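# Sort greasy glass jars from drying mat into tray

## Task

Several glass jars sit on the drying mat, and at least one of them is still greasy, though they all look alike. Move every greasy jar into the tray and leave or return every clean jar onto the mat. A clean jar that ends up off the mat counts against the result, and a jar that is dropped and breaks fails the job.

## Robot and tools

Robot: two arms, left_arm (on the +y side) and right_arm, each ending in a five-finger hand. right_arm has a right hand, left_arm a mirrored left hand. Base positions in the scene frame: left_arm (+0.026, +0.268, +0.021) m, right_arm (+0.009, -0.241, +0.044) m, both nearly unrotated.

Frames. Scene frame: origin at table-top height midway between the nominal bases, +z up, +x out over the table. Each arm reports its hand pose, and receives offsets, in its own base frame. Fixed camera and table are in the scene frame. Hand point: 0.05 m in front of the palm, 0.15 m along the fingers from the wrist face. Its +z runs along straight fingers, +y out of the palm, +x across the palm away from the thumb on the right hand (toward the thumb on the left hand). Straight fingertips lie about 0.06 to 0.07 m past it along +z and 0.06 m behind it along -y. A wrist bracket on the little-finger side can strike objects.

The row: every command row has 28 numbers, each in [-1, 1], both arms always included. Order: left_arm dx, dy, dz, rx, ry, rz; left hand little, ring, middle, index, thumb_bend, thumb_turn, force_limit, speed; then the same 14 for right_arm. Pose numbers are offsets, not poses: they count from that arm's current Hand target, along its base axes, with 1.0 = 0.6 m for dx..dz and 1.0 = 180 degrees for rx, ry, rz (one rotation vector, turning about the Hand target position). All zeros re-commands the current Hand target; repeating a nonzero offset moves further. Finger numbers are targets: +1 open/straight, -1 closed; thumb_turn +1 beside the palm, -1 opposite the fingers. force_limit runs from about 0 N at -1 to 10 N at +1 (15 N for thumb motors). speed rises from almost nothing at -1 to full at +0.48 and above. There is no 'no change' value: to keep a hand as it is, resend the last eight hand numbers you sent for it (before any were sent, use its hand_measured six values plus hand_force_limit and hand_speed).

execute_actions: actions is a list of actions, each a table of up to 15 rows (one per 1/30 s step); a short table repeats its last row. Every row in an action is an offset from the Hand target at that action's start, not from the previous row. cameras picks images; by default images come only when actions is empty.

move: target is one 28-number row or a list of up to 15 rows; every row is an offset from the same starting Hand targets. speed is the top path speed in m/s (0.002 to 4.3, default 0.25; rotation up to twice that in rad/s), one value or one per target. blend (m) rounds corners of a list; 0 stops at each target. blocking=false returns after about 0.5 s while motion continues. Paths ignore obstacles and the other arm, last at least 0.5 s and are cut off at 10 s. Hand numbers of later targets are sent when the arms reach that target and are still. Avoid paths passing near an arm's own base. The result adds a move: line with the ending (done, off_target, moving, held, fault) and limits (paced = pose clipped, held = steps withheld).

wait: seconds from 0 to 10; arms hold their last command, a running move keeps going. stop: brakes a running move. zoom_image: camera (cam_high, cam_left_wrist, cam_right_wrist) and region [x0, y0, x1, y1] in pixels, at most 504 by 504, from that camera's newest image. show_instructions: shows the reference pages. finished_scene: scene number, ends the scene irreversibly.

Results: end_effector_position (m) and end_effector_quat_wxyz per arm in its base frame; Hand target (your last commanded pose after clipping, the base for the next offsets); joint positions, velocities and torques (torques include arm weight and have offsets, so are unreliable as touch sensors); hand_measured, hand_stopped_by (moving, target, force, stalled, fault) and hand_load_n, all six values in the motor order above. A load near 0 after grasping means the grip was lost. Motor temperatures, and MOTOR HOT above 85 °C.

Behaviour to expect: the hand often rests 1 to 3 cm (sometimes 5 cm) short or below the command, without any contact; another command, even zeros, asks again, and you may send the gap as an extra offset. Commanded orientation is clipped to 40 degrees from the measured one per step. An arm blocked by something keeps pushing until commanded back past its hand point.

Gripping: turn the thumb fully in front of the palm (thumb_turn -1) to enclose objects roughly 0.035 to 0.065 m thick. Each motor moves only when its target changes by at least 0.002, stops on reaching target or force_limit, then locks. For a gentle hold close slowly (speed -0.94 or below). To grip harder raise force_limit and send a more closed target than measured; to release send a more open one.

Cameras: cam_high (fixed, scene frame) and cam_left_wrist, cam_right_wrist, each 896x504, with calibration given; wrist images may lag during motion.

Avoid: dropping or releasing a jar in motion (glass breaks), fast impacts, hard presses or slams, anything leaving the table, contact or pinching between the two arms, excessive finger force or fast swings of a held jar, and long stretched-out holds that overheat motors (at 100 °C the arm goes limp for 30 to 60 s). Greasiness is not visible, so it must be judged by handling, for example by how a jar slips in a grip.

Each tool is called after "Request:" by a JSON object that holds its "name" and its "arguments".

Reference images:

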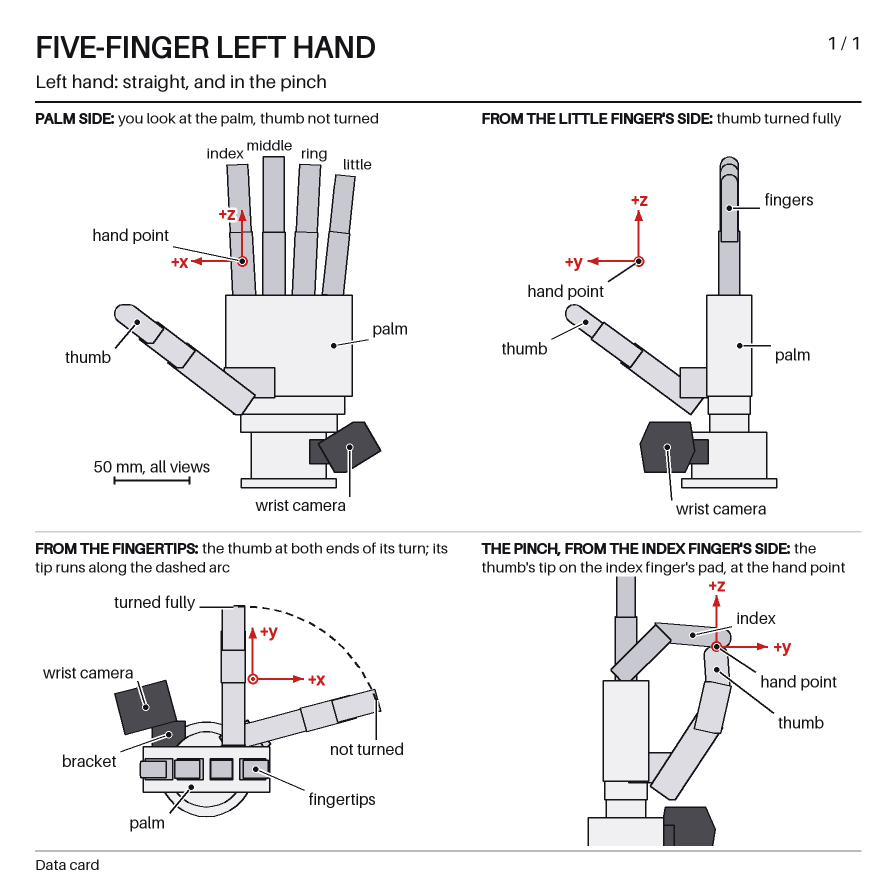

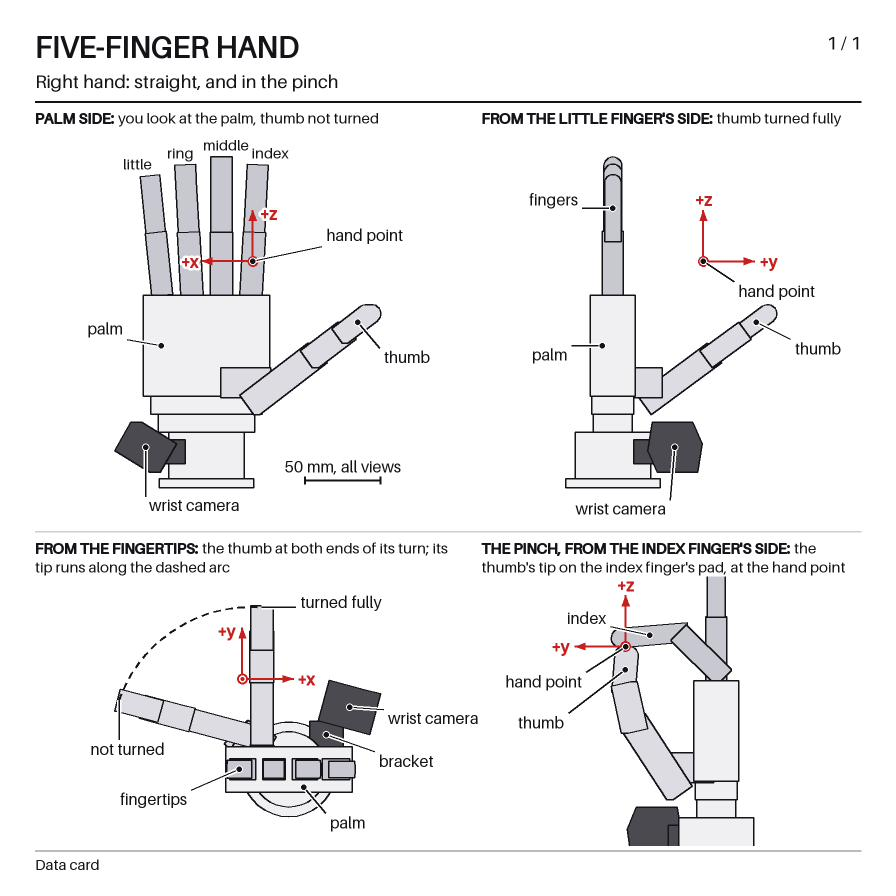

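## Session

Request:
{"name": "execute_actions", "arguments": {"actions": []}}

Request:
{"name": "zoom_image", "arguments": {"camera": "cam_high", "region": [250, 120, 670, 400]}}

Scene clock: 0.00 s.
left_arm: end_effector_position=(+0.4039, -0.3646, +0.2109) hand_measured=(+1.000, +1.000, +1.000, +1.000, +1.000, +1.000) hand_load_n=(+0.0, +0.0, +0.0, +0.0, +0.0, +0.0) hand_stopped_by=(target, target, target, target, target, target) hand_force_limit=0.00 hand_speed=-0.80 end_effector_quat_wxyz=(+0.279, +0.143, +0.795, -0.520) | right_arm: end_effector_position=(+0.3276, +0.0004, +0.2924) hand_measured=(+1.000, +1.000, +1.000, +1.000, +1.000, +1.000) hand_load_n=(+0.0, +0.0, +0.0, +0.0, +0.0, +0.0) hand_stopped_by=(target, target, target, target, target, target) hand_force_limit=0.00 hand_speed=-0.80 end_effector_quat_wxyz=(+0.484, -0.199, +0.747, -0.409)
Joint positions: left_arm=[-0.556 1.289 0.882 0.012 0.66 0.921] | right_arm=[0.188 0.345 0.495 -0.394 0.615 0.751]
Joint velocities: within noise
Joint torques (N m): no reading
Motor temperatures (°C): left_arm=[28 32 30 31 29 26] | right_arm=[28 30 29 26 27 29]
Heat: left arm: hottest shoulder 32 °C; right arm: hottest shoulder 30 °C.
Hand target: left_arm +0.4107, -0.3689, +0.2272; +0.291, +0.147, +0.787, -0.524 | right_arm +0.3289, +0.0006, +0.3132; +0.498, -0.190, +0.740, -0.410
camera_calibration:
cam_left_wrist: T_world_to_cam=[[-0.741103, -0.396374, 0.541898, 0.0417744], [-0.662812, 0.560555, -0.496446, 0.567625], [-0.106986, -0.727094, -0.67815, 0.0357615], [0, 0, 0, 1]] pos_world=[0.411014, -0.275625, 0.283409]
cam_right_wrist: T_world_to_cam=[[-0.0752539, 0.368823, -0.926448, 0.290407], [-0.0287848, 0.927892, 0.371735, -0.0955666], [0.996749, 0.0546422, -0.059211, -0.19653], [0, 0, 0, 1]] pos_world=[0.214995, -0.00769416, 0.292936]

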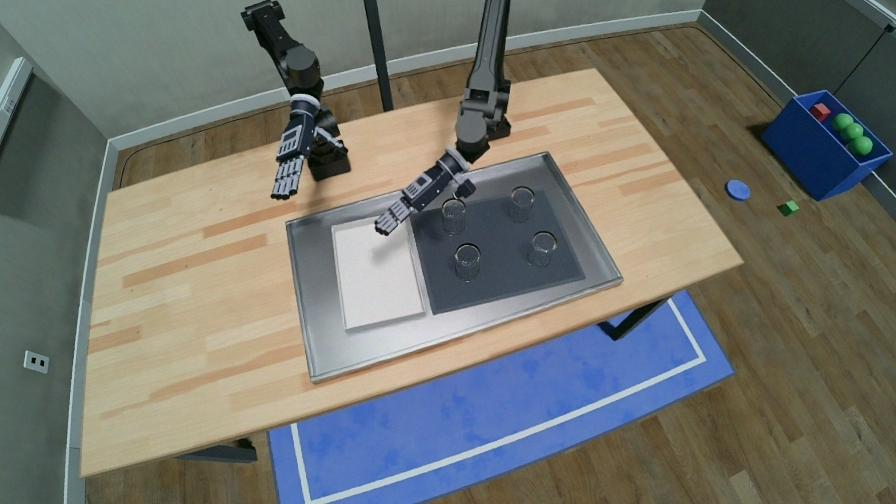

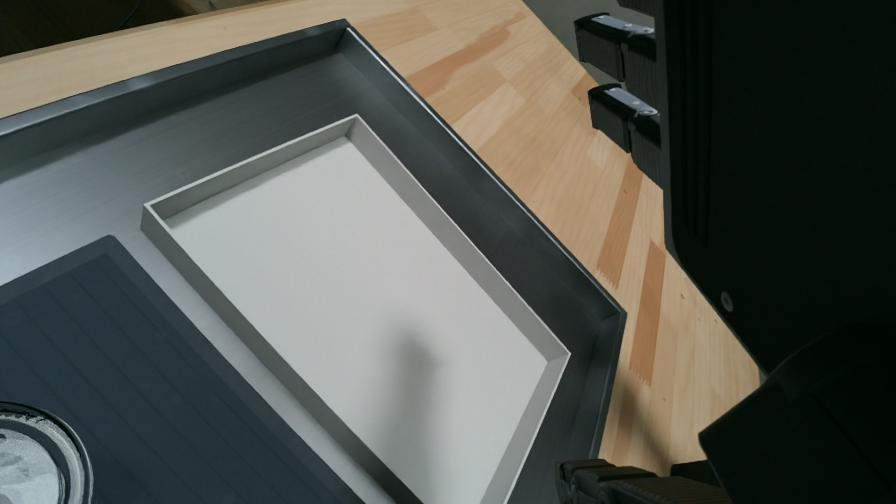

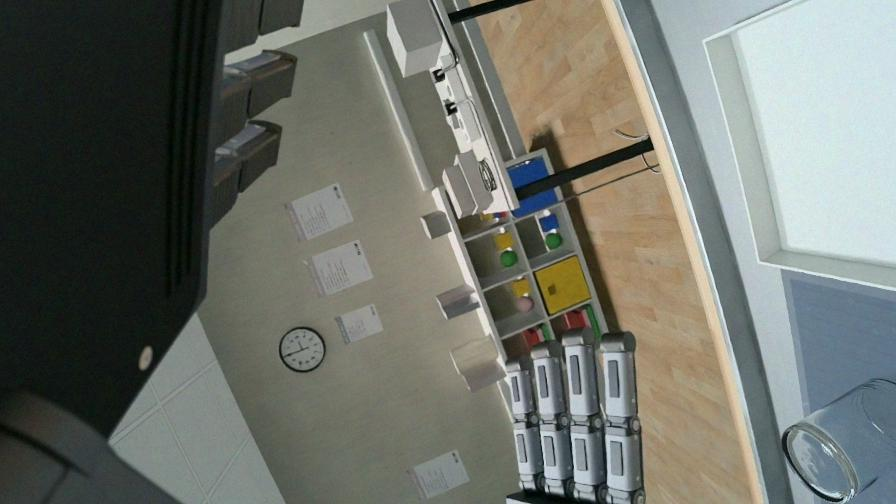

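Scaled by 1.200.

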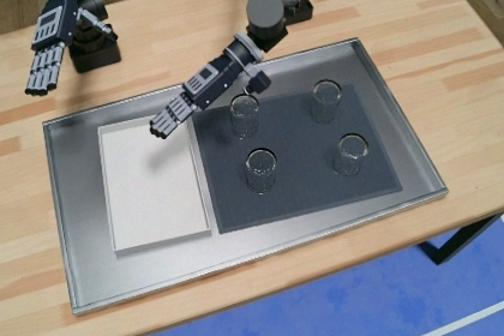

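Request:
{"name": "move", "arguments": {"target": [[0.02,0.5,0.05,0,0,0.15,1,1,1,1,1,1,0,-0.8,0,0,0,0,0,0,1,1,1,1,1,1,0,-0.8],[-0.03,0.95,0.05,0,0,0.36,1,1,1,1,1,1,0,-0.8,-0.04,0.4,-0.13,-0.7016,0.11,0.2585,1,1,1,1,1,1,0,-0.8]], "speed": [0.25,0.3], "blend": [0.05,0], "cameras": ["all"]}}

Scene clock: 24.37 s.
left_arm: end_effector_position=(+0.3850, +0.1921, +0.2385) hand_measured=(+1.000, +1.000, +1.000, +1.000, +1.000, +1.000) hand_load_n=(+0.0, -0.5, +0.0, -0.5, +0.0, +0.0) hand_stopped_by=(target, target, target, target, target, target) hand_force_limit=0.00 hand_speed=-0.80 end_effector_quat_wxyz=(+0.512, -0.301, +0.750, -0.291) | right_arm: end_effector_position=(+0.3000, +0.2243, +0.2122) hand_measured=(+1.000, +1.000, +1.000, +1.000, +1.000, +1.000) hand_load_n=(+0.0, +0.5, +0.0, +0.0, +0.0, +0.0) hand_stopped_by=(target, target, target, target, target, target) hand_force_limit=0.00 hand_speed=-0.80 end_effector_quat_wxyz=(-0.039, +0.795, +0.073, +0.600)
Joint positions: left_arm=[0.741 0.957 0.733 -0.241 0.819 1.024] | right_arm=[1.154 0.976 0.562 -0.074 0.94 -1.193]
Joint torques (N m): left_arm=[0.09 -3.9 10.95 2.3 0.24 -0.13] | right_arm=[0.73 -3.19 13.86 0.36 0.23 -0.04]
Heat: left arm: hottest shoulder 33 °C; right arm: hottest elbow 32 °C.
Hand target: left_arm +0.3927, +0.2011, +0.2572; +0.527, -0.297, +0.743, -0.287 | right_arm +0.3049, +0.2405, +0.2353; -0.053, +0.790, +0.069, +0.607
Off the commanded pose: left_arm 0.022 m, 2 deg | right_arm 0.029 m, 2 deg.
move: off_target (left_arm, right_arm)
camera_calibration:
cam_left_wrist: T_world_to_cam=[[0.0353803, -0.841052, 0.539796, 0.0204383], [-0.793921, -0.351716, -0.495969, 0.482349], [0.60699, -0.411008, -0.680173, 0.122039], [0, 0, 0, 1]] pos_world=[0.308148, 0.236999, 0.311206]
cam_right_wrist: T_world_to_cam=[[0.19813, -0.926039, 0.321241, 0.0749861], [-0.64913, -0.369532, -0.664889, 0.422728], [0.734422, -0.0767925, -0.674335, 0.0527236], [0, 0, 0, 1]] pos_world=[0.220827, 0.2297, 0.292532]

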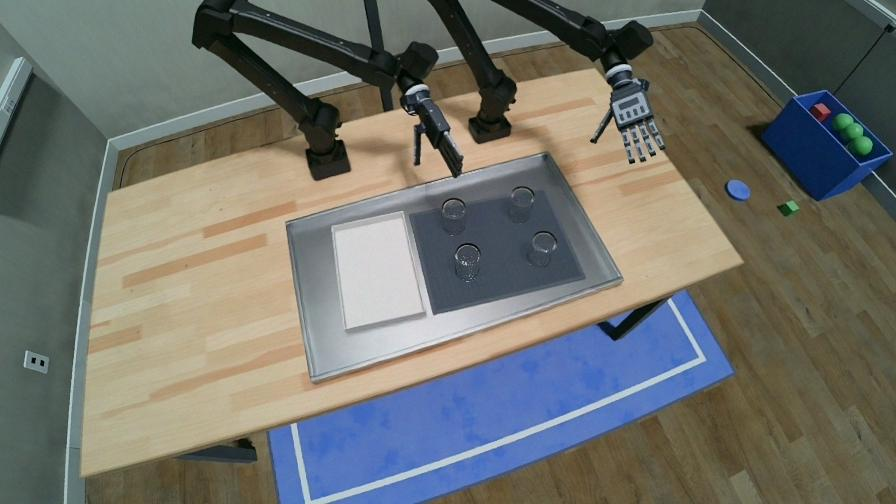

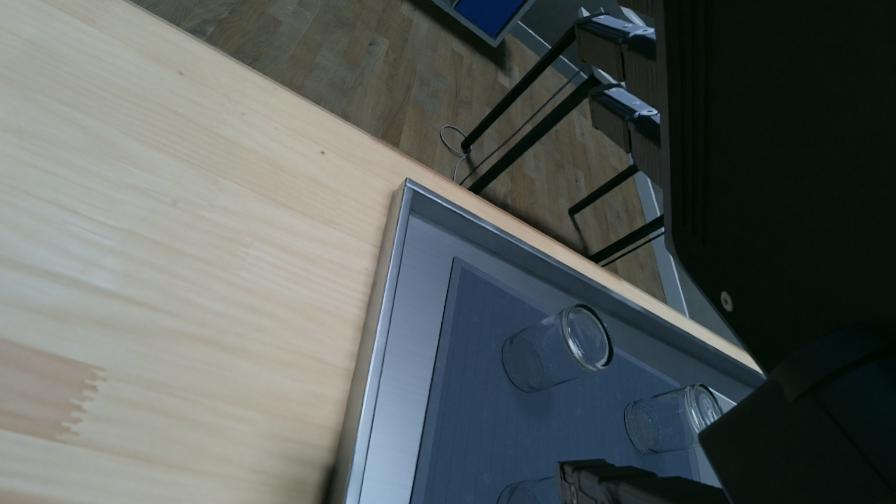

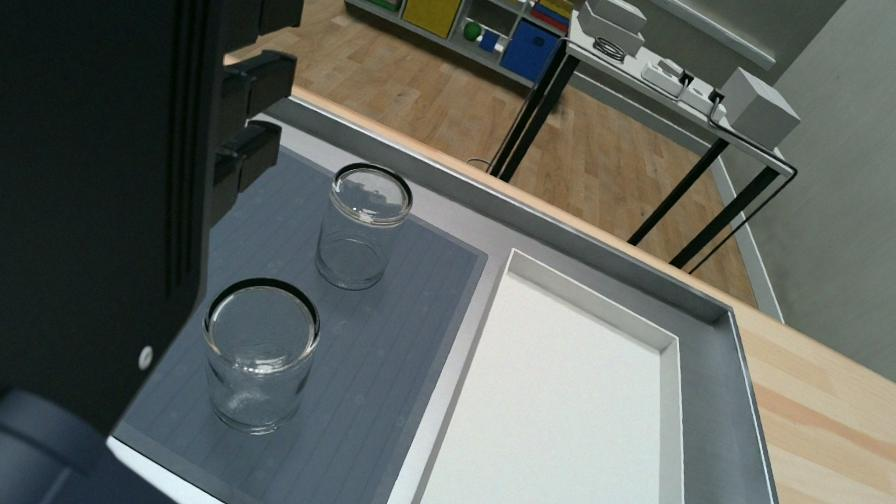

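Request:
{"name": "move", "arguments": {"target": [[0.0,0.2,0.0,0,0,0,1,1,1,1,1,1,0,-0.8,0.032,0.061,-0.262,0,0,0,1,1,1,1,1,-1,-0.75,-0.6]], "speed": 0.15, "cameras": ["cam_right_wrist"]}}

Scene clock: 35.00 s.
left_arm: end_effector_position=(+0.3844, +0.3073, +0.2321) hand_measured=(+1.000, +1.000, +1.000, +1.000, +1.000, +1.000) hand_load_n=(+0.0, -0.5, +0.0, +0.0, +0.0, +0.0) hand_stopped_by=(target, target, target, target, target, target) hand_force_limit=0.00 hand_speed=-0.80 end_effector_quat_wxyz=(+0.510, -0.315, +0.742, -0.300) | right_arm: end_effector_position=(+0.3224, +0.2762, +0.0758) hand_measured=(+1.000, +1.000, +1.000, +1.000, +1.000, -1.000) hand_load_n=(+0.0, +0.0, +0.0, +0.0, +0.0, +0.0) hand_stopped_by=(target, target, target, target, target, target) hand_force_limit=-0.75 hand_speed=-0.60 end_effector_quat_wxyz=(-0.049, +0.792, +0.072, +0.604)
Joint positions: left_arm=[0.968 1.233 0.93 -0.301 1.014 1.169] | right_arm=[1.154 1.503 0.495 0.546 0.931 -1.201]
Joint torques (N m): left_arm=[-0.32 -7.53 12.05 1.29 0.45 0.14] | right_arm=[-0.09 -8.06 5.44 1.36 0.22 -0.03]
Heat: left arm: hottest elbow 34 °C; right arm: hottest elbow 33 °C.
Hand target: left_arm +0.3927, +0.3212, +0.2573; +0.527, -0.297, +0.743, -0.287 | right_arm +0.3241, +0.2773, +0.0782; -0.053, +0.790, +0.069, +0.608
Off the commanded pose: left_arm 0.030 m, 3 deg | right_arm 0.003 m, 1 deg.
move: off_target (left_arm)
camera_calibration:
cam_right_wrist: T_world_to_cam=[[0.205676, -0.92939, 0.306481, 0.162082], [-0.64009, -0.364657, -0.676247, 0.362453], [0.740258, -0.0570877, -0.669895, -0.0593753], [0, 0, 0, 1]] pos_world=[0.242619, 0.279419, 0.155658]
Images, in order (width x height): cam_right_wrist 896x504.

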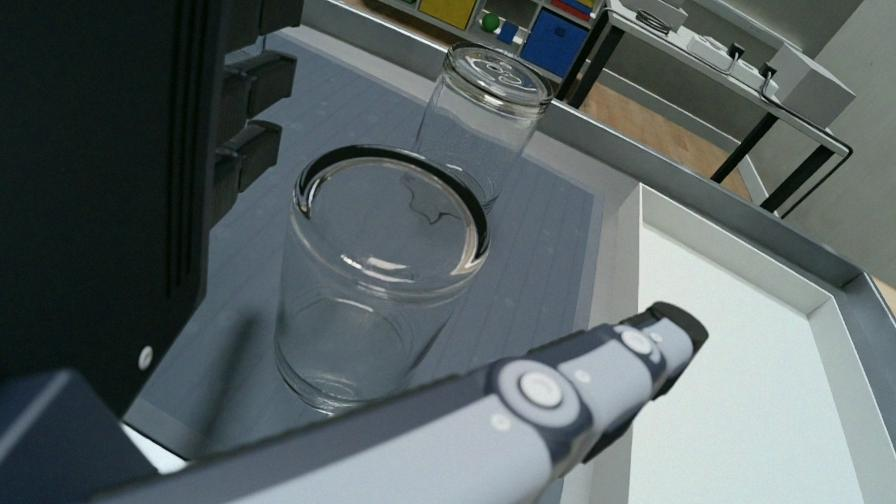

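Request:
{"name": "move", "arguments": {"target": [[0,0,0,0,0,0,1,1,1,1,1,1,0,-0.8,0,0,-0.098,0,0,0,1,1,1,1,1,-1,-0.75,-0.6],[0,0,0,0,0,0,1,1,1,1,1,1,0,-0.8,0.085,0.017,-0.098,0,0,0,1,1,1,1,1,-1,-0.75,-0.6],[0,0,0,0,0,0,1,1,1,1,1,1,0,-0.8,0.085,0.017,-0.098,0,0,0,1,1,0.5,0.6,0.8,-1,-0.75,-0.6]], "speed": [0.08,0.06,0.06], "cameras": ["cam_right_wrist"]}}

Scene clock: 43.73 s.
left_arm: end_effector_position=(+0.3844, +0.3073, +0.2321) hand_measured=(+1.000, +1.000, +1.000, +1.000, +1.000, +1.000) hand_load_n=(+0.0, +0.0, +0.0, +0.0, +0.0, +0.0) hand_stopped_by=(target, target, target, target, target, target) hand_force_limit=0.00 hand_speed=-0.80 end_effector_quat_wxyz=(+0.510, -0.315, +0.742, -0.300) | right_arm: end_effector_position=(+0.3658, +0.2798, +0.0152) hand_measured=(+1.000, +1.000, +0.500, +0.600, +0.800, -1.000) hand_load_n=(+0.0, +0.0, -0.5, +0.0, +0.0, +0.0) hand_stopped_by=(target, target, target, target, target, target) hand_force_limit=-0.75 hand_speed=-0.60 end_effector_quat_wxyz=(-0.047, +0.795, +0.078, +0.600)
Joint positions: left_arm=[0.968 1.233 0.93 -0.301 1.014 1.169] | right_arm=[1.045 1.77 0.535 0.816 0.824 -1.274]
Joint torques (N m): left_arm=[-0.21 -7.59 12.05 1.26 0.46 0.14] | right_arm=[-0.56 -8.82 6.2 1.47 0.18 -0.04]
Motor temperatures (°C): left_arm=[28 33 35 31 29 26] | right_arm=[28 30 33 26 27 29]
Heat: left arm: hottest elbow 35 °C; right arm: hottest elbow 33 °C.
Hand target: left_arm +0.3927, +0.3212, +0.2573; +0.527, -0.297, +0.743, -0.287 | right_arm +0.3751, +0.2875, +0.0194; -0.053, +0.790, +0.069, +0.607
Off the commanded pose: left_arm 0.030 m, 3 deg | right_arm 0.013 m, 2 deg.
move: off_target (left_arm, right_arm); target 3's new numbers were sent with right_arm's hand 0.013 m and 2 deg from that target
camera_calibration:
cam_right_wrist: T_world_to_cam=[[0.214404, -0.924975, 0.313772, 0.170569], [-0.643492, -0.375438, -0.667056, 0.354737], [0.734812, -0.0588904, -0.675709, -0.129312], [0, 0, 0, 1]] pos_world=[0.28672, 0.283339, 0.0957325]
Images, in order (width x height): cam_right_wrist 896x504.

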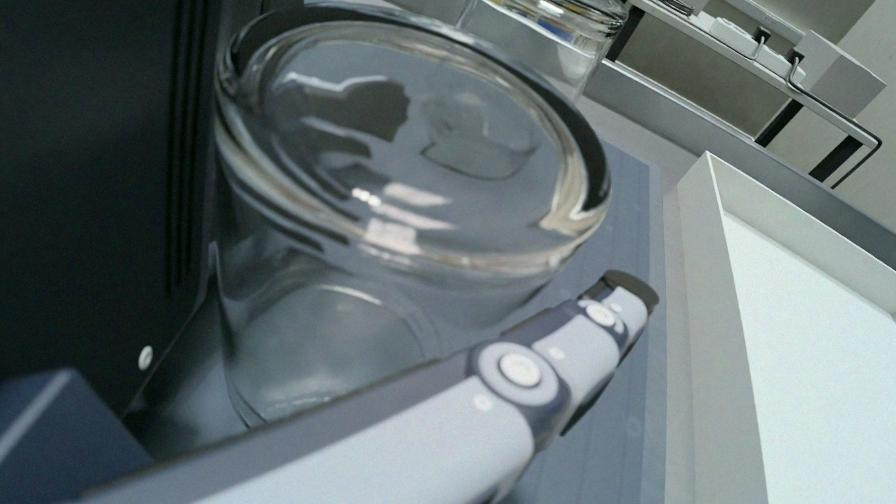

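Request:
{"name": "move", "arguments": {"target": [[0,0,0,0,0,0,1,1,1,1,1,1,0,-0.8,0,0,0,0,0,0,1,1,-1,-1,-1,-1,-0.7,-0.96]], "speed": 0.05, "cameras": ["cam_right_wrist"]}}

Request:
{"name": "move", "arguments": {"target": [[0,0,0,0,0,0,1,1,1,1,1,1,0,-0.8,0,0,0.075,0,0,0,1,1,-1,-1,-1,-1,-0.7,-0.96]], "speed": 0.05, "cameras": ["cam_right_wrist"]}}

Scene clock: 53.30 s.
left_arm: end_effector_position=(+0.3844, +0.3073, +0.2321) hand_measured=(+1.000, +1.000, +1.000, +1.000, +1.000, +1.000) hand_load_n=(+0.0, +0.0, +0.0, +0.0, +0.0, +0.0) hand_stopped_by=(target, target, target, target, target, target) hand_force_limit=0.00 hand_speed=-0.80 end_effector_quat_wxyz=(+0.510, -0.315, +0.742, -0.300) | right_arm: end_effector_position=(+0.3659, +0.2793, +0.0157) hand_measured=(+1.000, +1.000, +0.150, +0.388, +0.704, -1.000) hand_load_n=(+0.0, +0.0, +2.0, +1.0, +4.5, +0.0) hand_stopped_by=(target, target, force, force, force, target) hand_force_limit=-0.70 hand_speed=-0.96 end_effector_quat_wxyz=(-0.045, +0.795, +0.079, +0.600)
Joint positions: left_arm=[0.968 1.233 0.93 -0.301 1.014 1.169] | right_arm=[1.045 1.77 0.535 0.816 0.827 -1.278]
Joint torques (N m): left_arm=[-0.26 -7.47 12.08 1.28 0.46 0.15] | right_arm=[-0.56 -8.88 6.22 1.46 0.1 0.01]
Heat: left arm: hottest elbow 35 °C; right arm: hottest elbow 32 °C.
Hand target: left_arm +0.3927, +0.3212, +0.2573; +0.527, -0.297, +0.743, -0.287 | right_arm +0.3751, +0.2875, +0.0194; -0.053, +0.790, +0.069, +0.607
Off the commanded pose: left_arm 0.030 m, 3 deg | right_arm 0.013 m, 2 deg.
move: off_target (left_arm, right_arm)
camera_calibration:
cam_right_wrist: T_world_to_cam=[[0.213085, -0.923651, 0.318533, 0.169949], [-0.642806, -0.378055, -0.666239, 0.355303], [0.735796, -0.0627887, -0.674286, -0.128355], [0, 0, 0, 1]] pos_world=[0.28662, 0.283239, 0.0960342]
Images, in order (width x height): cam_right_wrist 896x504.

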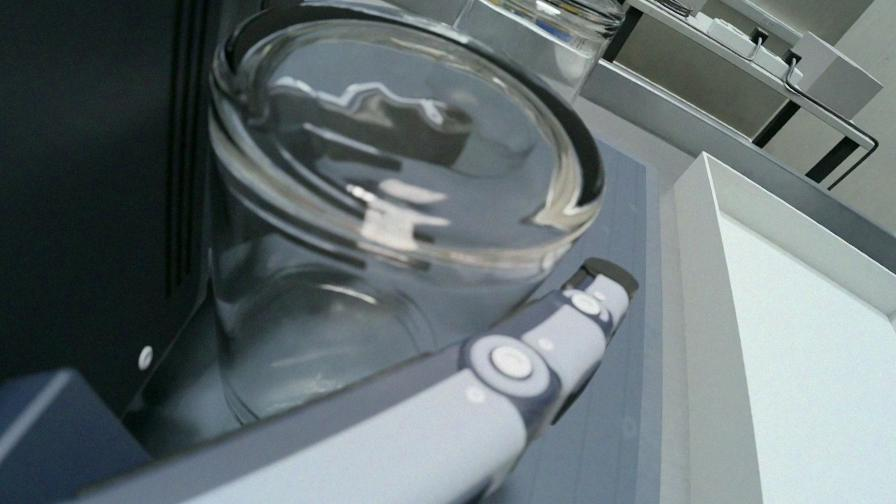

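Scene clock: 54.63 s.
left_arm: end_effector_position=(+0.3844, +0.3073, +0.2321) hand_measured=(+1.000, +1.000, +1.000, +1.000, +1.000, +1.000) hand_load_n=(+0.0, +0.0, +0.0, +0.0, +0.0, +0.0) hand_stopped_by=(target, target, target, target, target, target) hand_force_limit=0.00 hand_speed=-0.80 end_effector_quat_wxyz=(+0.510, -0.315, +0.742, -0.300) | right_arm: end_effector_position=(+0.3638, +0.2763, +0.0430) hand_measured=(+1.000, +1.000, +0.150, +0.388, +0.704, -1.000) hand_load_n=(+0.0, +0.0, +2.0, +1.0, +4.5, +0.5) hand_stopped_by=(target, target, force, force, force, target) hand_force_limit=-0.70 hand_speed=-0.96 end_effector_quat_wxyz=(-0.038, +0.799, +0.086, +0.594)
Joint positions: left_arm=[0.968 1.233 0.93 -0.301 1.014 1.169] | right_arm=[1.045 1.654 0.535 0.676 0.823 -1.278]
Joint torques (N m): left_arm=[-0.21 -7.41 12.04 1.31 0.46 0.14] | right_arm=[-0.56 -12.16 7.73 0.59 0.25 0]
Heat: left arm: hottest elbow 35 °C; right arm: hottest elbow 32 °C.
Hand target: left_arm +0.3927, +0.3212, +0.2573; +0.527, -0.297, +0.743, -0.287 | right_arm +0.3751, +0.2875, +0.0644; -0.053, +0.790, +0.069, +0.608
Off the commanded pose: left_arm 0.030 m, 3 deg | right_arm 0.027 m, 3 deg.
move: off_target (left_arm, right_arm)
camera_calibration:
cam_right_wrist: T_world_to_cam=[[0.220345, -0.916412, 0.334121, 0.153647], [-0.650328, -0.393319, -0.649903, 0.377308], [0.726995, -0.0740854, -0.682634, -0.101934], [0, 0, 0, 1]] pos_world=[0.285624, 0.281655, 0.124293]
Images, in order (width x height): cam_right_wrist 896x504.

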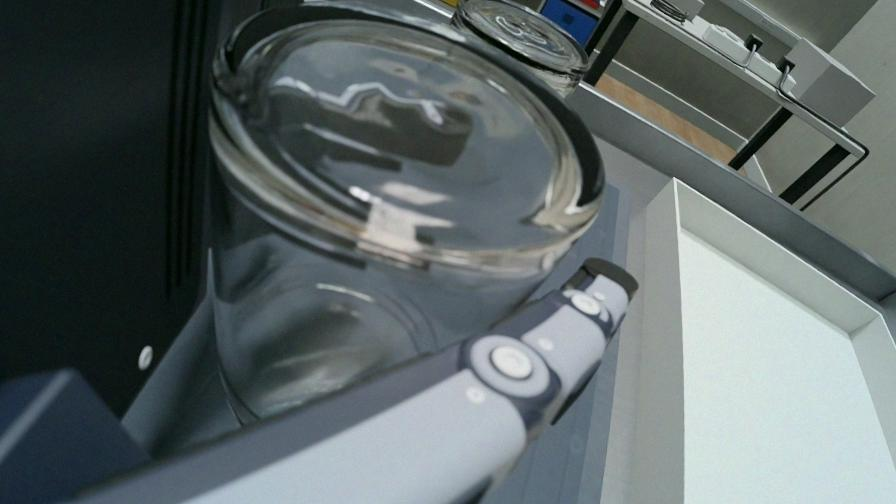

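Request:
{"name": "move", "arguments": {"target": [[0,0,0,0,0,0,1,1,1,1,1,1,0,-0.8,0,0,-0.077,0,0,0,1,1,-1,-1,-1,-1,-0.7,-0.96],[0,0,0,0,0,0,1,1,1,1,1,1,0,-0.8,0,0,-0.077,0,0,0,1,1,0.25,0.46,0.75,-1,-0.82,-0.8]], "speed": 0.05}}

Request:
{"name": "move", "arguments": {"target": [[0,0,0,0,0,0,1,1,1,1,1,1,0,-0.8,0,0,0,0,0,0,1,1,-1,-1,-1,-1,-0.82,-0.96]], "speed": 0.05, "cameras": ["cam_right_wrist"]}}

Scene clock: 61.93 s.
left_arm: end_effector_position=(+0.3844, +0.3073, +0.2321) hand_measured=(+1.000, +1.000, +1.000, +1.000, +1.000, +1.000) hand_load_n=(+0.0, +0.0, +0.0, +0.0, +0.0, +0.0) hand_stopped_by=(target, target, target, target, target, target) hand_force_limit=0.00 hand_speed=-0.80 end_effector_quat_wxyz=(+0.510, -0.315, +0.742, -0.300) | right_arm: end_effector_position=(+0.3660, +0.2790, +0.0155) hand_measured=(+1.000, +1.000, +0.250, +0.460, +0.750, -1.000) hand_load_n=(+0.0, +0.0, +0.0, +0.0, +0.5, +0.0) hand_stopped_by=(target, target, target, target, target, target) hand_force_limit=-0.82 hand_speed=-0.80 end_effector_quat_wxyz=(-0.044, +0.794, +0.079, +0.601)
Joint positions: left_arm=[0.968 1.233 0.93 -0.301 1.014 1.169] | right_arm=[1.045 1.772 0.535 0.82 0.829 -1.28]
Joint torques (N m): left_arm=[-0.15 -7.47 12.08 1.29 0.46 0.14] | right_arm=[-0.56 -8.7 6.19 1.47 0.01 0.03]
Heat: left arm: hottest elbow 36 °C; right arm: hottest elbow 32 °C.
Hand target: left_arm +0.3927, +0.3212, +0.2573; +0.527, -0.297, +0.743, -0.287 | right_arm +0.3751, +0.2875, +0.0182; -0.053, +0.790, +0.069, +0.607
Off the commanded pose: left_arm 0.030 m, 3 deg | right_arm 0.013 m, 2 deg.
move: off_target (left_arm, right_arm); target 2's new numbers were sent with right_arm's hand 0.013 m and 2 deg from that target

Scene clock: 63.23 s.
left_arm: end_effector_position=(+0.3844, +0.3073, +0.2321) hand_measured=(+1.000, +1.000, +1.000, +1.000, +1.000, +1.000) hand_load_n=(+0.0, +0.0, +0.0, +0.0, +0.0, +0.0) hand_stopped_by=(target, target, target, target, target, target) hand_force_limit=0.00 hand_speed=-0.80 end_effector_quat_wxyz=(+0.510, -0.315, +0.742, -0.300) | right_arm: end_effector_position=(+0.3660, +0.2790, +0.0155) hand_measured=(+1.000, +1.000, +0.128, +0.362, +0.738, -1.000) hand_load_n=(+0.0, +0.0, +1.0, +1.0, +2.5, +0.0) hand_stopped_by=(target, target, force, force, force, target) hand_force_limit=-0.82 hand_speed=-0.96 end_effector_quat_wxyz=(-0.044, +0.794, +0.079, +0.601)
Joint positions: left_arm=[0.968 1.233 0.93 -0.301 1.014 1.169] | right_arm=[1.045 1.772 0.535 0.82 0.829 -1.28]
Joint velocities: left_arm=[-0.015 0.005 0.002 -0.032 -0.154 -0.066] | right_arm=[within noise]
Joint torques (N m): left_arm=[-0.26 -7.47 12.07 1.26 0.45 0.14] | right_arm=[-0.56 -8.64 6.17 1.47 0.02 0.03]
Heat: left arm: hottest elbow 36 °C; right arm: hottest elbow 32 °C.
Hand target: left_arm +0.3927, +0.3212, +0.2573; +0.527, -0.297, +0.743, -0.287 | right_arm +0.3751, +0.2875, +0.0182; -0.053, +0.790, +0.069, +0.607
Off the commanded pose: left_arm 0.030 m, 3 deg | right_arm 0.013 m, 2 deg.
move: off_target (left_arm, right_arm)
camera_calibration:
cam_right_wrist: T_world_to_cam=[[0.211376, -0.923631, 0.319728, 0.170318], [-0.642078, -0.377853, -0.667055, 0.354879], [0.736923, -0.064291, -0.672912, -0.12859], [0, 0, 0, 1]] pos_world=[0.28662, 0.283136, 0.0957381]
Images, in order (width x height): cam_right_wrist 896x504.

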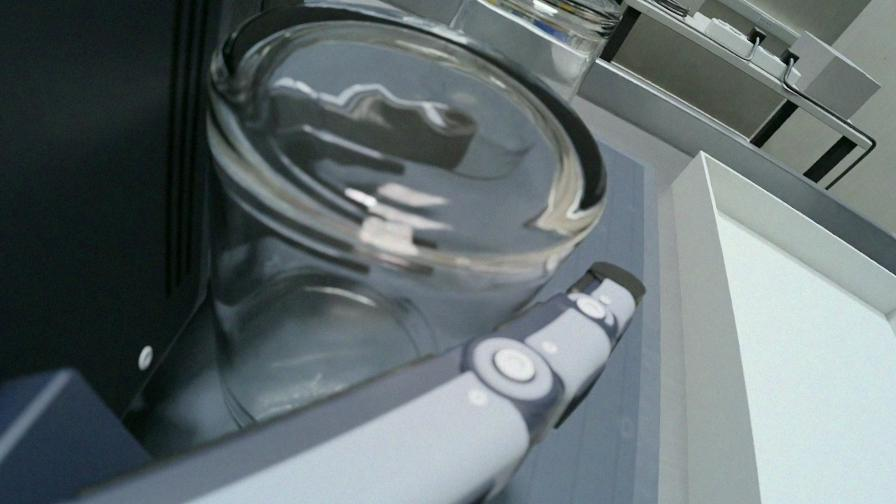

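Request:
{"name": "move", "arguments": {"target": [[0,0,0,0,0,0,1,1,1,1,1,1,0,-0.8,0,0,0.075,0,0,0,1,1,-1,-1,-1,-1,-0.82,-0.96]], "speed": 0.05, "cameras": ["cam_right_wrist"]}}

Scene clock: 66.10 s.
left_arm: end_effector_position=(+0.3844, +0.3073, +0.2321) hand_measured=(+1.000, +1.000, +1.000, +1.000, +1.000, +1.000) hand_load_n=(+0.0, +0.0, +0.0, +0.0, +0.0, +0.0) hand_stopped_by=(target, target, target, target, target, target) hand_force_limit=0.00 hand_speed=-0.80 end_effector_quat_wxyz=(+0.510, -0.315, +0.742, -0.300) | right_arm: end_effector_position=(+0.3639, +0.2764, +0.0421) hand_measured=(+1.000, +1.000, +0.128, +0.362, +0.738, -1.000) hand_load_n=(+0.0, +0.0, +1.5, +1.0, +2.5, +0.5) hand_stopped_by=(target, target, force, force, force, target) hand_force_limit=-0.82 hand_speed=-0.96 end_effector_quat_wxyz=(-0.038, +0.799, +0.086, +0.594)
Joint positions: left_arm=[0.968 1.233 0.93 -0.301 1.014 1.169] | right_arm=[1.045 1.658 0.535 0.681 0.823 -1.28]
Joint torques (N m): left_arm=[-0.21 -7.53 12.04 1.28 0.46 0.14] | right_arm=[-0.56 -12.22 7.65 0.62 0.25 0.02]
Heat: left arm: hottest elbow 36 °C; right arm: hottest elbow 32 °C.
Hand target: left_arm +0.3927, +0.3212, +0.2573; +0.527, -0.297, +0.743, -0.287 | right_arm +0.3751, +0.2875, +0.0632; -0.053, +0.790, +0.069, +0.607
Off the commanded pose: left_arm 0.030 m, 3 deg | right_arm 0.026 m, 3 deg.
move: off_target (left_arm, right_arm)
camera_calibration:
cam_right_wrist: T_world_to_cam=[[0.2207, -0.915793, 0.33558, 0.153597], [-0.649806, -0.394644, -0.649622, 0.376953], [0.727354, -0.074691, -0.682186, -0.102669], [0, 0, 0, 1]] pos_world=[0.285724, 0.281757, 0.123293]
Images, in order (width x height): cam_right_wrist 896x504.

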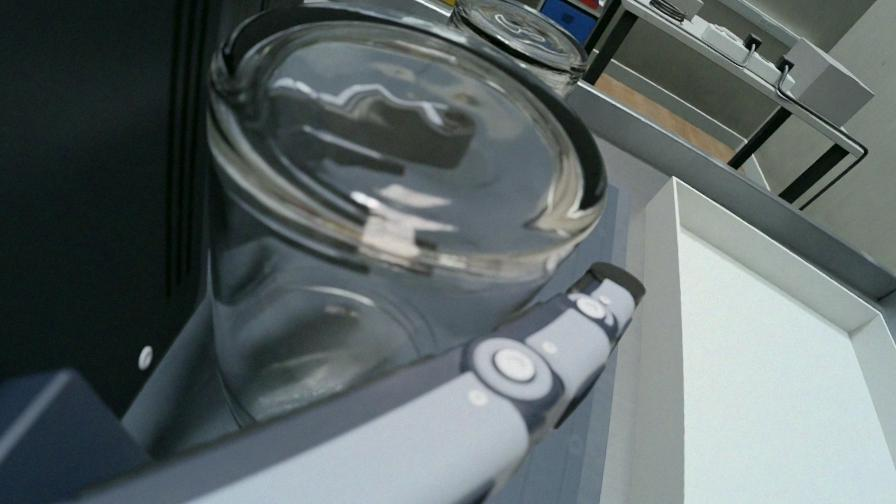

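Request:
{"name": "move", "arguments": {"target": [[0,0,0,0,0,0,1,1,1,1,1,1,0,-0.8,0,0,-0.077,0,0,0,1,1,-1,-1,-1,-1,-0.82,-0.96],[0,0,0,0,0,0,1,1,1,1,1,1,0,-0.8,0,0,-0.07,0,0,0,1,1,1,1,1,-1,-0.75,-0.55],[0,0,0,0,0,0,1,1,1,1,1,1,0,-0.8,-0.14,-0.026,-0.05,0,0,0,1,1,1,1,1,-1,-0.75,-0.55],[0,0,0,0,0,0,1,1,1,1,1,1,0,-0.8,-0.14,-0.026,0.17,0,0,0.05,1,1,1,1,1,-1,-0.75,-0.55]], "speed": [0.05,0.05,0.07,0.15], "blend": [0,0,0.01,0]}}

Request:
{"name": "move", "arguments": {"target": [[0,0,0,0,0,0,1,1,1,1,1,1,0,-0.8,0.36,-0.07,-0.05,0,0,0.228,1,1,1,1,1,-1,-0.75,-0.6]], "speed": 0.17, "cameras": ["cam_right_wrist"]}}

Scene clock: 86.97 s.
left_arm: end_effector_position=(+0.3844, +0.3073, +0.2321) hand_measured=(+1.000, +1.000, +1.000, +1.000, +1.000, +1.000) hand_load_n=(+0.0, +0.0, +0.0, +0.0, +0.0, +0.0) hand_stopped_by=(target, target, target, target, target, target) hand_force_limit=0.00 hand_speed=-0.80 end_effector_quat_wxyz=(+0.510, -0.315, +0.742, -0.300) | right_arm: end_effector_position=(+0.2825, +0.2598, +0.1441) hand_measured=(+1.000, +1.000, +1.000, +1.000, +1.000, -1.000) hand_load_n=(+0.0, +0.0, +0.0, -0.5, +0.0, +0.0) hand_stopped_by=(target, target, target, target, target, target) hand_force_limit=-0.75 hand_speed=-0.55 end_effector_quat_wxyz=(-0.090, +0.788, +0.143, +0.593)
Joint positions: left_arm=[0.968 1.233 0.93 -0.301 1.014 1.169] | right_arm=[1.225 1.108 0.423 0.245 0.846 -1.262]
Joint torques (N m): left_arm=[-0.15 -7.47 12.07 1.29 0.46 0.14] | right_arm=[-0.73 -5.01 11.82 0.5 0.14 -0.05]
Heat: left arm: hottest elbow 38 °C; right arm: hottest elbow 32 °C.
Hand target: left_arm +0.3927, +0.3212, +0.2573; +0.527, -0.297, +0.743, -0.287 | right_arm +0.2911, +0.2719, +0.1652; -0.100, +0.782, +0.131, +0.601
Off the commanded pose: left_arm 0.030 m, 3 deg | right_arm 0.026 m, 2 deg.
move: off_target (left_arm, right_arm); target 2's new numbers were sent with right_arm's hand 0.013 m and 2 deg from that target

Scene clock: 89.77 s.
left_arm: end_effector_position=(+0.3844, +0.3073, +0.2321) hand_measured=(+1.000, +1.000, +1.000, +1.000, +1.000, +1.000) hand_load_n=(+0.0, +0.0, +0.0, +0.0, +0.0, +0.0) hand_stopped_by=(target, target, target, target, target, target) hand_force_limit=0.00 hand_speed=-0.80 end_effector_quat_wxyz=(+0.510, -0.315, +0.742, -0.300) | right_arm: end_effector_position=(+0.4915, +0.2264, +0.1211) hand_measured=(+1.000, +1.000, +1.000, +1.000, +1.000, -1.000) hand_load_n=(+0.0, +0.0, -0.5, +0.0, +0.0, +0.0) hand_stopped_by=(target, target, target, target, target, target) hand_force_limit=-0.75 hand_speed=-0.60 end_effector_quat_wxyz=(-0.309, +0.695, +0.392, +0.518)
Joint positions: left_arm=[0.968 1.233 0.93 -0.301 1.014 1.169] | right_arm=[0.282 1.44 0.608 0.455 -0.734 -1.806]
Joint torques (N m): left_arm=[-0.15 -7.41 12.05 1.28 0.45 0.15] | right_arm=[-0.21 -7.88 10.58 0.54 -0.42 -0.06]
Heat: left arm: hottest elbow 38 °C; right arm: hottest elbow 33 °C.
Hand target: left_arm +0.3927, +0.3212, +0.2573; +0.527, -0.297, +0.743, -0.287 | right_arm +0.5071, +0.2298, +0.1352; -0.305, +0.686, +0.397, +0.528
Off the commanded pose: left_arm 0.030 m, 3 deg | right_arm 0.021 m, 2 deg.
move: off_target (left_arm, right_arm)
camera_calibration:
cam_right_wrist: T_world_to_cam=[[0.852761, -0.444311, 0.274566, -0.356847], [-0.155116, -0.717408, -0.679165, 0.324972], [0.498736, 0.536576, -0.680697, -0.171512], [0, 0, 0, 1]] pos_world=[0.440252, 0.166616, 0.20194]
Images, in order (width x height): cam_right_wrist 896x504.

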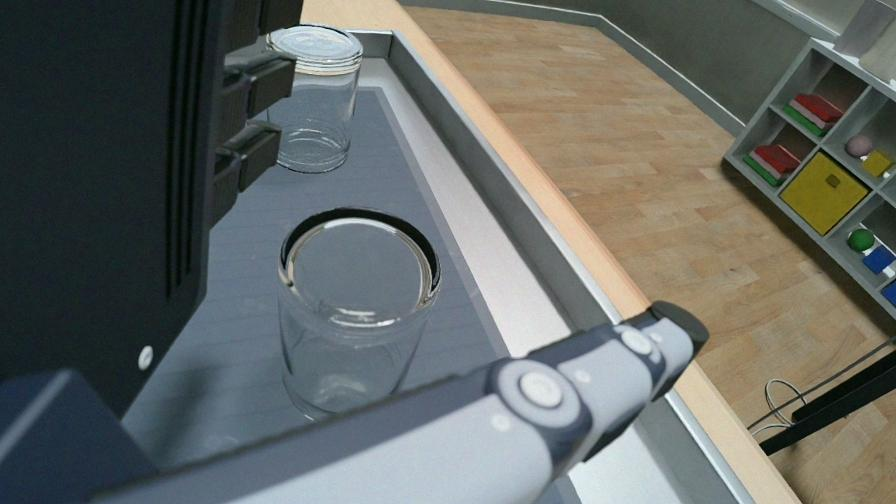

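Request:
{"name": "move", "arguments": {"target": [[0,0,0,0,0,0,1,1,1,1,1,1,0,-0.8,-0.0185,0.0228,-0.097,0,0,0,1,1,1,1,1,-1,-0.75,-0.6]], "speed": 0.12, "cameras": ["cam_right_wrist"]}}

Scene clock: 97.47 s.
left_arm: end_effector_position=(+0.3844, +0.3073, +0.2321) hand_measured=(+1.000, +1.000, +1.000, +1.000, +1.000, +1.000) hand_load_n=(+0.0, +0.0, +0.0, +0.0, +0.0, +0.0) hand_stopped_by=(target, target, target, target, target, target) hand_force_limit=0.00 hand_speed=-0.80 end_effector_quat_wxyz=(+0.510, -0.315, +0.742, -0.300) | right_arm: end_effector_position=(+0.4956, +0.2394, +0.0746) hand_measured=(+1.000, +1.000, +1.000, +1.000, +1.000, -1.000) hand_load_n=(+0.0, -0.5, +0.0, +0.0, +0.0, +0.0) hand_stopped_by=(target, target, target, target, target, target) hand_force_limit=-0.75 hand_speed=-0.60 end_effector_quat_wxyz=(-0.303, +0.691, +0.396, +0.523)
Joint positions: left_arm=[0.968 1.233 0.93 -0.301 1.014 1.169] | right_arm=[0.315 1.6 0.586 0.656 -0.699 -1.803]
Joint torques (N m): left_arm=[-0.26 -7.59 12.07 1.32 0.45 0.14] | right_arm=[0.79 -9.23 5.68 1.59 -0.17 0.12]
Heat: left arm: hottest elbow 38 °C; right arm: hottest elbow 33 °C.
Hand target: left_arm +0.3927, +0.3212, +0.2573; +0.527, -0.297, +0.743, -0.287 | right_arm +0.4960, +0.2436, +0.0771; -0.305, +0.686, +0.397, +0.528
Off the commanded pose: left_arm 0.030 m, 3 deg | right_arm 0.005 m, 1 deg.
move: off_target (left_arm)
camera_calibration:
cam_right_wrist: T_world_to_cam=[[0.84722, -0.443217, 0.292876, -0.340668], [-0.142534, -0.720738, -0.678395, 0.297903], [0.511763, 0.533005, -0.673798, -0.218191], [0, 0, 0, 1]] pos_world=[0.442745, 0.180017, 0.154853]
Images, in order (width x height): cam_right_wrist 896x504.

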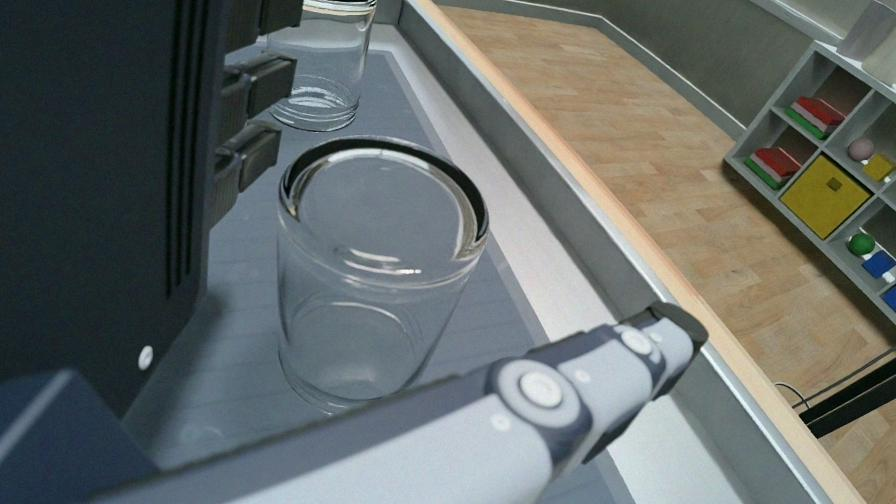

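Request:
{"name": "move", "arguments": {"target": [[0,0,0,0,0,0,1,1,1,1,1,1,0,-0.8,0,0,-0.096,0,0,0,1,1,1,1,1,-1,-0.75,-0.6],[0,0,0,0,0,0,1,1,1,1,1,1,0,-0.8,0.0443,0.077,-0.096,0,0,0,1,1,1,1,1,-1,-0.75,-0.6],[0,0,0,0,0,0,1,1,1,1,1,1,0,-0.8,0.0443,0.077,-0.096,0,0,0,1,1,0.45,0.58,0.8,-1,-0.82,-0.6]], "speed": [0.08,0.06,0.06], "cameras": ["cam_right_wrist"]}}

Scene clock: 106.00 s.
left_arm: end_effector_position=(+0.3844, +0.3073, +0.2321) hand_measured=(+1.000, +1.000, +1.000, +1.000, +1.000, +1.000) hand_load_n=(+0.0, +0.0, +0.0, +0.0, +0.0, -0.5) hand_stopped_by=(target, target, target, target, target, target) hand_force_limit=0.00 hand_speed=-0.80 end_effector_quat_wxyz=(+0.510, -0.315, +0.742, -0.300) | right_arm: end_effector_position=(+0.5157, +0.2802, +0.0184) hand_measured=(+1.000, +1.000, +0.450, +0.580, +0.832, -1.000) hand_load_n=(+0.0, +0.0, +0.0, +0.0, +1.5, +0.5) hand_stopped_by=(target, target, target, target, force, target) hand_force_limit=-0.82 hand_speed=-0.60 end_effector_quat_wxyz=(-0.300, +0.689, +0.395, +0.528)
Joint positions: left_arm=[0.968 1.233 0.93 -0.301 1.014 1.169] | right_arm=[0.399 1.846 0.661 0.86 -0.613 -1.767]
Joint torques (N m): left_arm=[-0.21 -7.59 12.07 1.26 0.45 0.14] | right_arm=[0.85 -10.75 7.05 0.58 -0.32 0.12]
Heat: left arm: hottest elbow 38 °C; right arm: hottest elbow 33 °C.
Hand target: left_arm +0.3927, +0.3212, +0.2573; +0.527, -0.297, +0.743, -0.287 | right_arm +0.5226, +0.2897, +0.0193; -0.305, +0.686, +0.397, +0.528
Off the commanded pose: left_arm 0.030 m, 3 deg | right_arm 0.012 m, 1 deg.
move: off_target (left_arm, right_arm); target 3's new numbers were sent with right_arm's hand 0.012 m and 0 deg from that target
camera_calibration:
cam_right_wrist: T_world_to_cam=[[0.841007, -0.449513, 0.301074, -0.318375], [-0.140285, -0.71864, -0.681085, 0.290246], [0.52252, 0.530561, -0.667441, -0.29316], [0, 0, 0, 1]] pos_world=[0.461654, 0.221008, 0.0978697]
Images, in order (width x height): cam_right_wrist 896x504.

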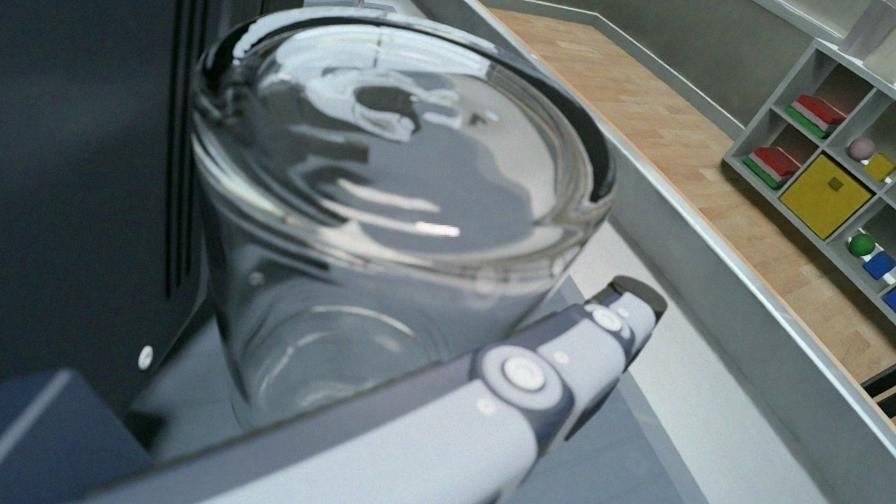

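Request:
{"name": "move", "arguments": {"target": [[0,0,0,0,0,0,1,1,1,1,1,1,0,-0.8,0,0,0,0,0,0,1,1,-1,-1,-1,-1,-0.8,-0.96]], "speed": 0.05, "cameras": ["cam_right_wrist"]}}

Scene clock: 112.30 s.
left_arm: end_effector_position=(+0.3844, +0.3073, +0.2321) hand_measured=(+1.000, +1.000, +1.000, +1.000, +1.000, +1.000) hand_load_n=(+0.0, +0.0, +0.0, +0.0, +0.0, +0.0) hand_stopped_by=(target, target, target, target, target, target) hand_force_limit=0.00 hand_speed=-0.80 end_effector_quat_wxyz=(+0.510, -0.315, +0.742, -0.300) | right_arm: end_effector_position=(+0.5157, +0.2802, +0.0184) hand_measured=(+1.000, +1.000, +0.028, +0.184, +0.830, -1.000) hand_load_n=(+0.0, +0.0, +1.5, +0.5, +2.0, +0.0) hand_stopped_by=(target, target, force, force, force, target) hand_force_limit=-0.80 hand_speed=-0.96 end_effector_quat_wxyz=(-0.300, +0.689, +0.395, +0.528)
Joint positions: left_arm=[0.968 1.233 0.93 -0.301 1.014 1.169] | right_arm=[0.399 1.846 0.661 0.86 -0.613 -1.767]
Joint torques (N m): left_arm=[-0.21 -7.53 12.07 1.28 0.46 0.13] | right_arm=[0.91 -10.7 7.06 0.58 -0.32 0.11]
Heat: left arm: hottest elbow 39 °C; right arm: hottest elbow 33 °C.
Hand target: left_arm +0.3927, +0.3212, +0.2573; +0.527, -0.297, +0.743, -0.287 | right_arm +0.5226, +0.2897, +0.0193; -0.305, +0.686, +0.397, +0.528
Off the commanded pose: left_arm 0.030 m, 3 deg | right_arm 0.012 m, 1 deg.
move: off_target (left_arm, right_arm)
camera_calibration:
cam_right_wrist: T_world_to_cam=[[0.841007, -0.449513, 0.301074, -0.318375], [-0.140285, -0.71864, -0.681085, 0.290246], [0.52252, 0.530561, -0.667441, -0.29316], [0, 0, 0, 1]] pos_world=[0.461654, 0.221008, 0.0978697]
Images, in order (width x height): cam_right_wrist 896x504.

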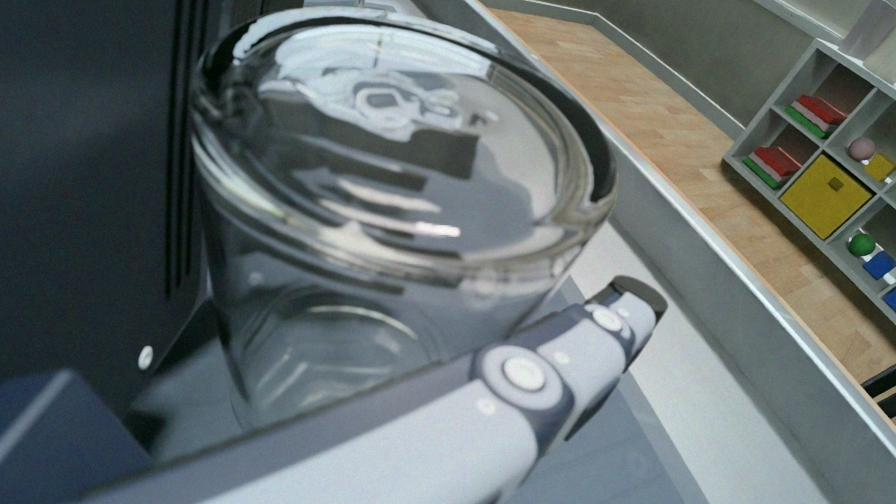

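Request:
{"name": "move", "arguments": {"target": [[0,0,0,0,0,0,1,1,1,1,1,1,0,-0.8,0,0,0.075,0,0,0,1,1,-1,-1,-1,-1,-0.8,-0.96]], "speed": 0.05, "cameras": ["cam_right_wrist"]}}

Scene clock: 115.97 s.
left_arm: end_effector_position=(+0.3844, +0.3073, +0.2321) hand_measured=(+1.000, +1.000, +1.000, +1.000, +1.000, +1.000) hand_load_n=(+0.0, +0.0, +0.0, +0.0, +0.0, +0.0) hand_stopped_by=(target, target, target, target, target, target) hand_force_limit=0.00 hand_speed=-0.80 end_effector_quat_wxyz=(+0.510, -0.315, +0.742, -0.300) | right_arm: end_effector_position=(+0.5118, +0.2786, +0.0345) hand_measured=(+1.000, +1.000, +0.028, +0.184, +0.832, -1.000) hand_load_n=(+0.0, +0.0, +2.0, +1.0, +2.0, +1.0) hand_stopped_by=(target, target, force, force, force, target) hand_force_limit=-0.80 hand_speed=-0.96 end_effector_quat_wxyz=(-0.304, +0.706, +0.391, +0.507)
Joint positions: left_arm=[0.968 1.233 0.93 -0.301 1.014 1.169] | right_arm=[0.399 1.756 0.667 0.712 -0.613 -1.761]
Joint torques (N m): left_arm=[-0.26 -7.47 12.08 1.31 0.45 0.14] | right_arm=[0.91 -14.62 7.56 0.77 -0.35 0.05]
Heat: left arm: hottest elbow 39 °C; right arm: hottest elbow 33 °C.
Hand target: left_arm +0.3927, +0.3212, +0.2573; +0.527, -0.297, +0.743, -0.287 | right_arm +0.5226, +0.2897, +0.0644; -0.305, +0.686, +0.397, +0.528
Off the commanded pose: left_arm 0.030 m, 3 deg | right_arm 0.034 m, 3 deg.
move: off_target (left_arm, right_arm)
camera_calibration:
cam_right_wrist: T_world_to_cam=[[0.855102, -0.446113, 0.264165, -0.327513], [-0.176716, -0.729798, -0.660429, 0.32062], [0.487413, 0.518052, -0.702887, -0.256794], [0, 0, 0, 1]] pos_world=[0.46188, 0.220913, 0.117767]
Images, in order (width x height): cam_right_wrist 896x504.

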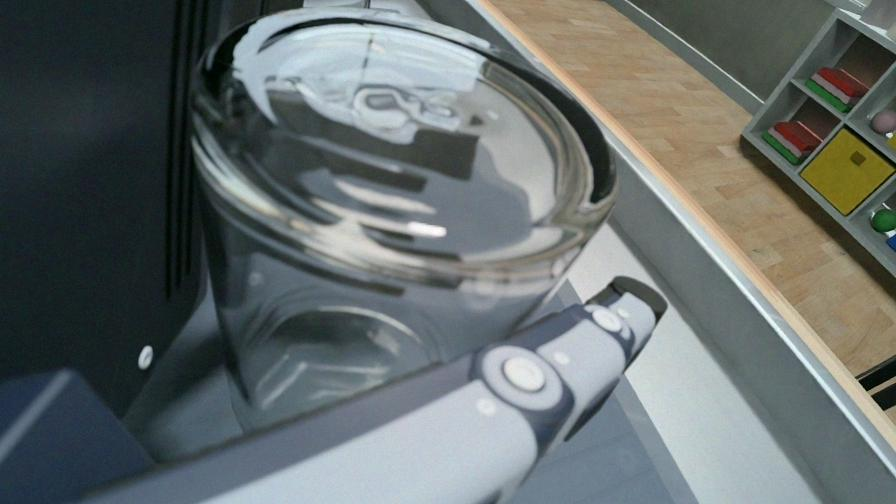

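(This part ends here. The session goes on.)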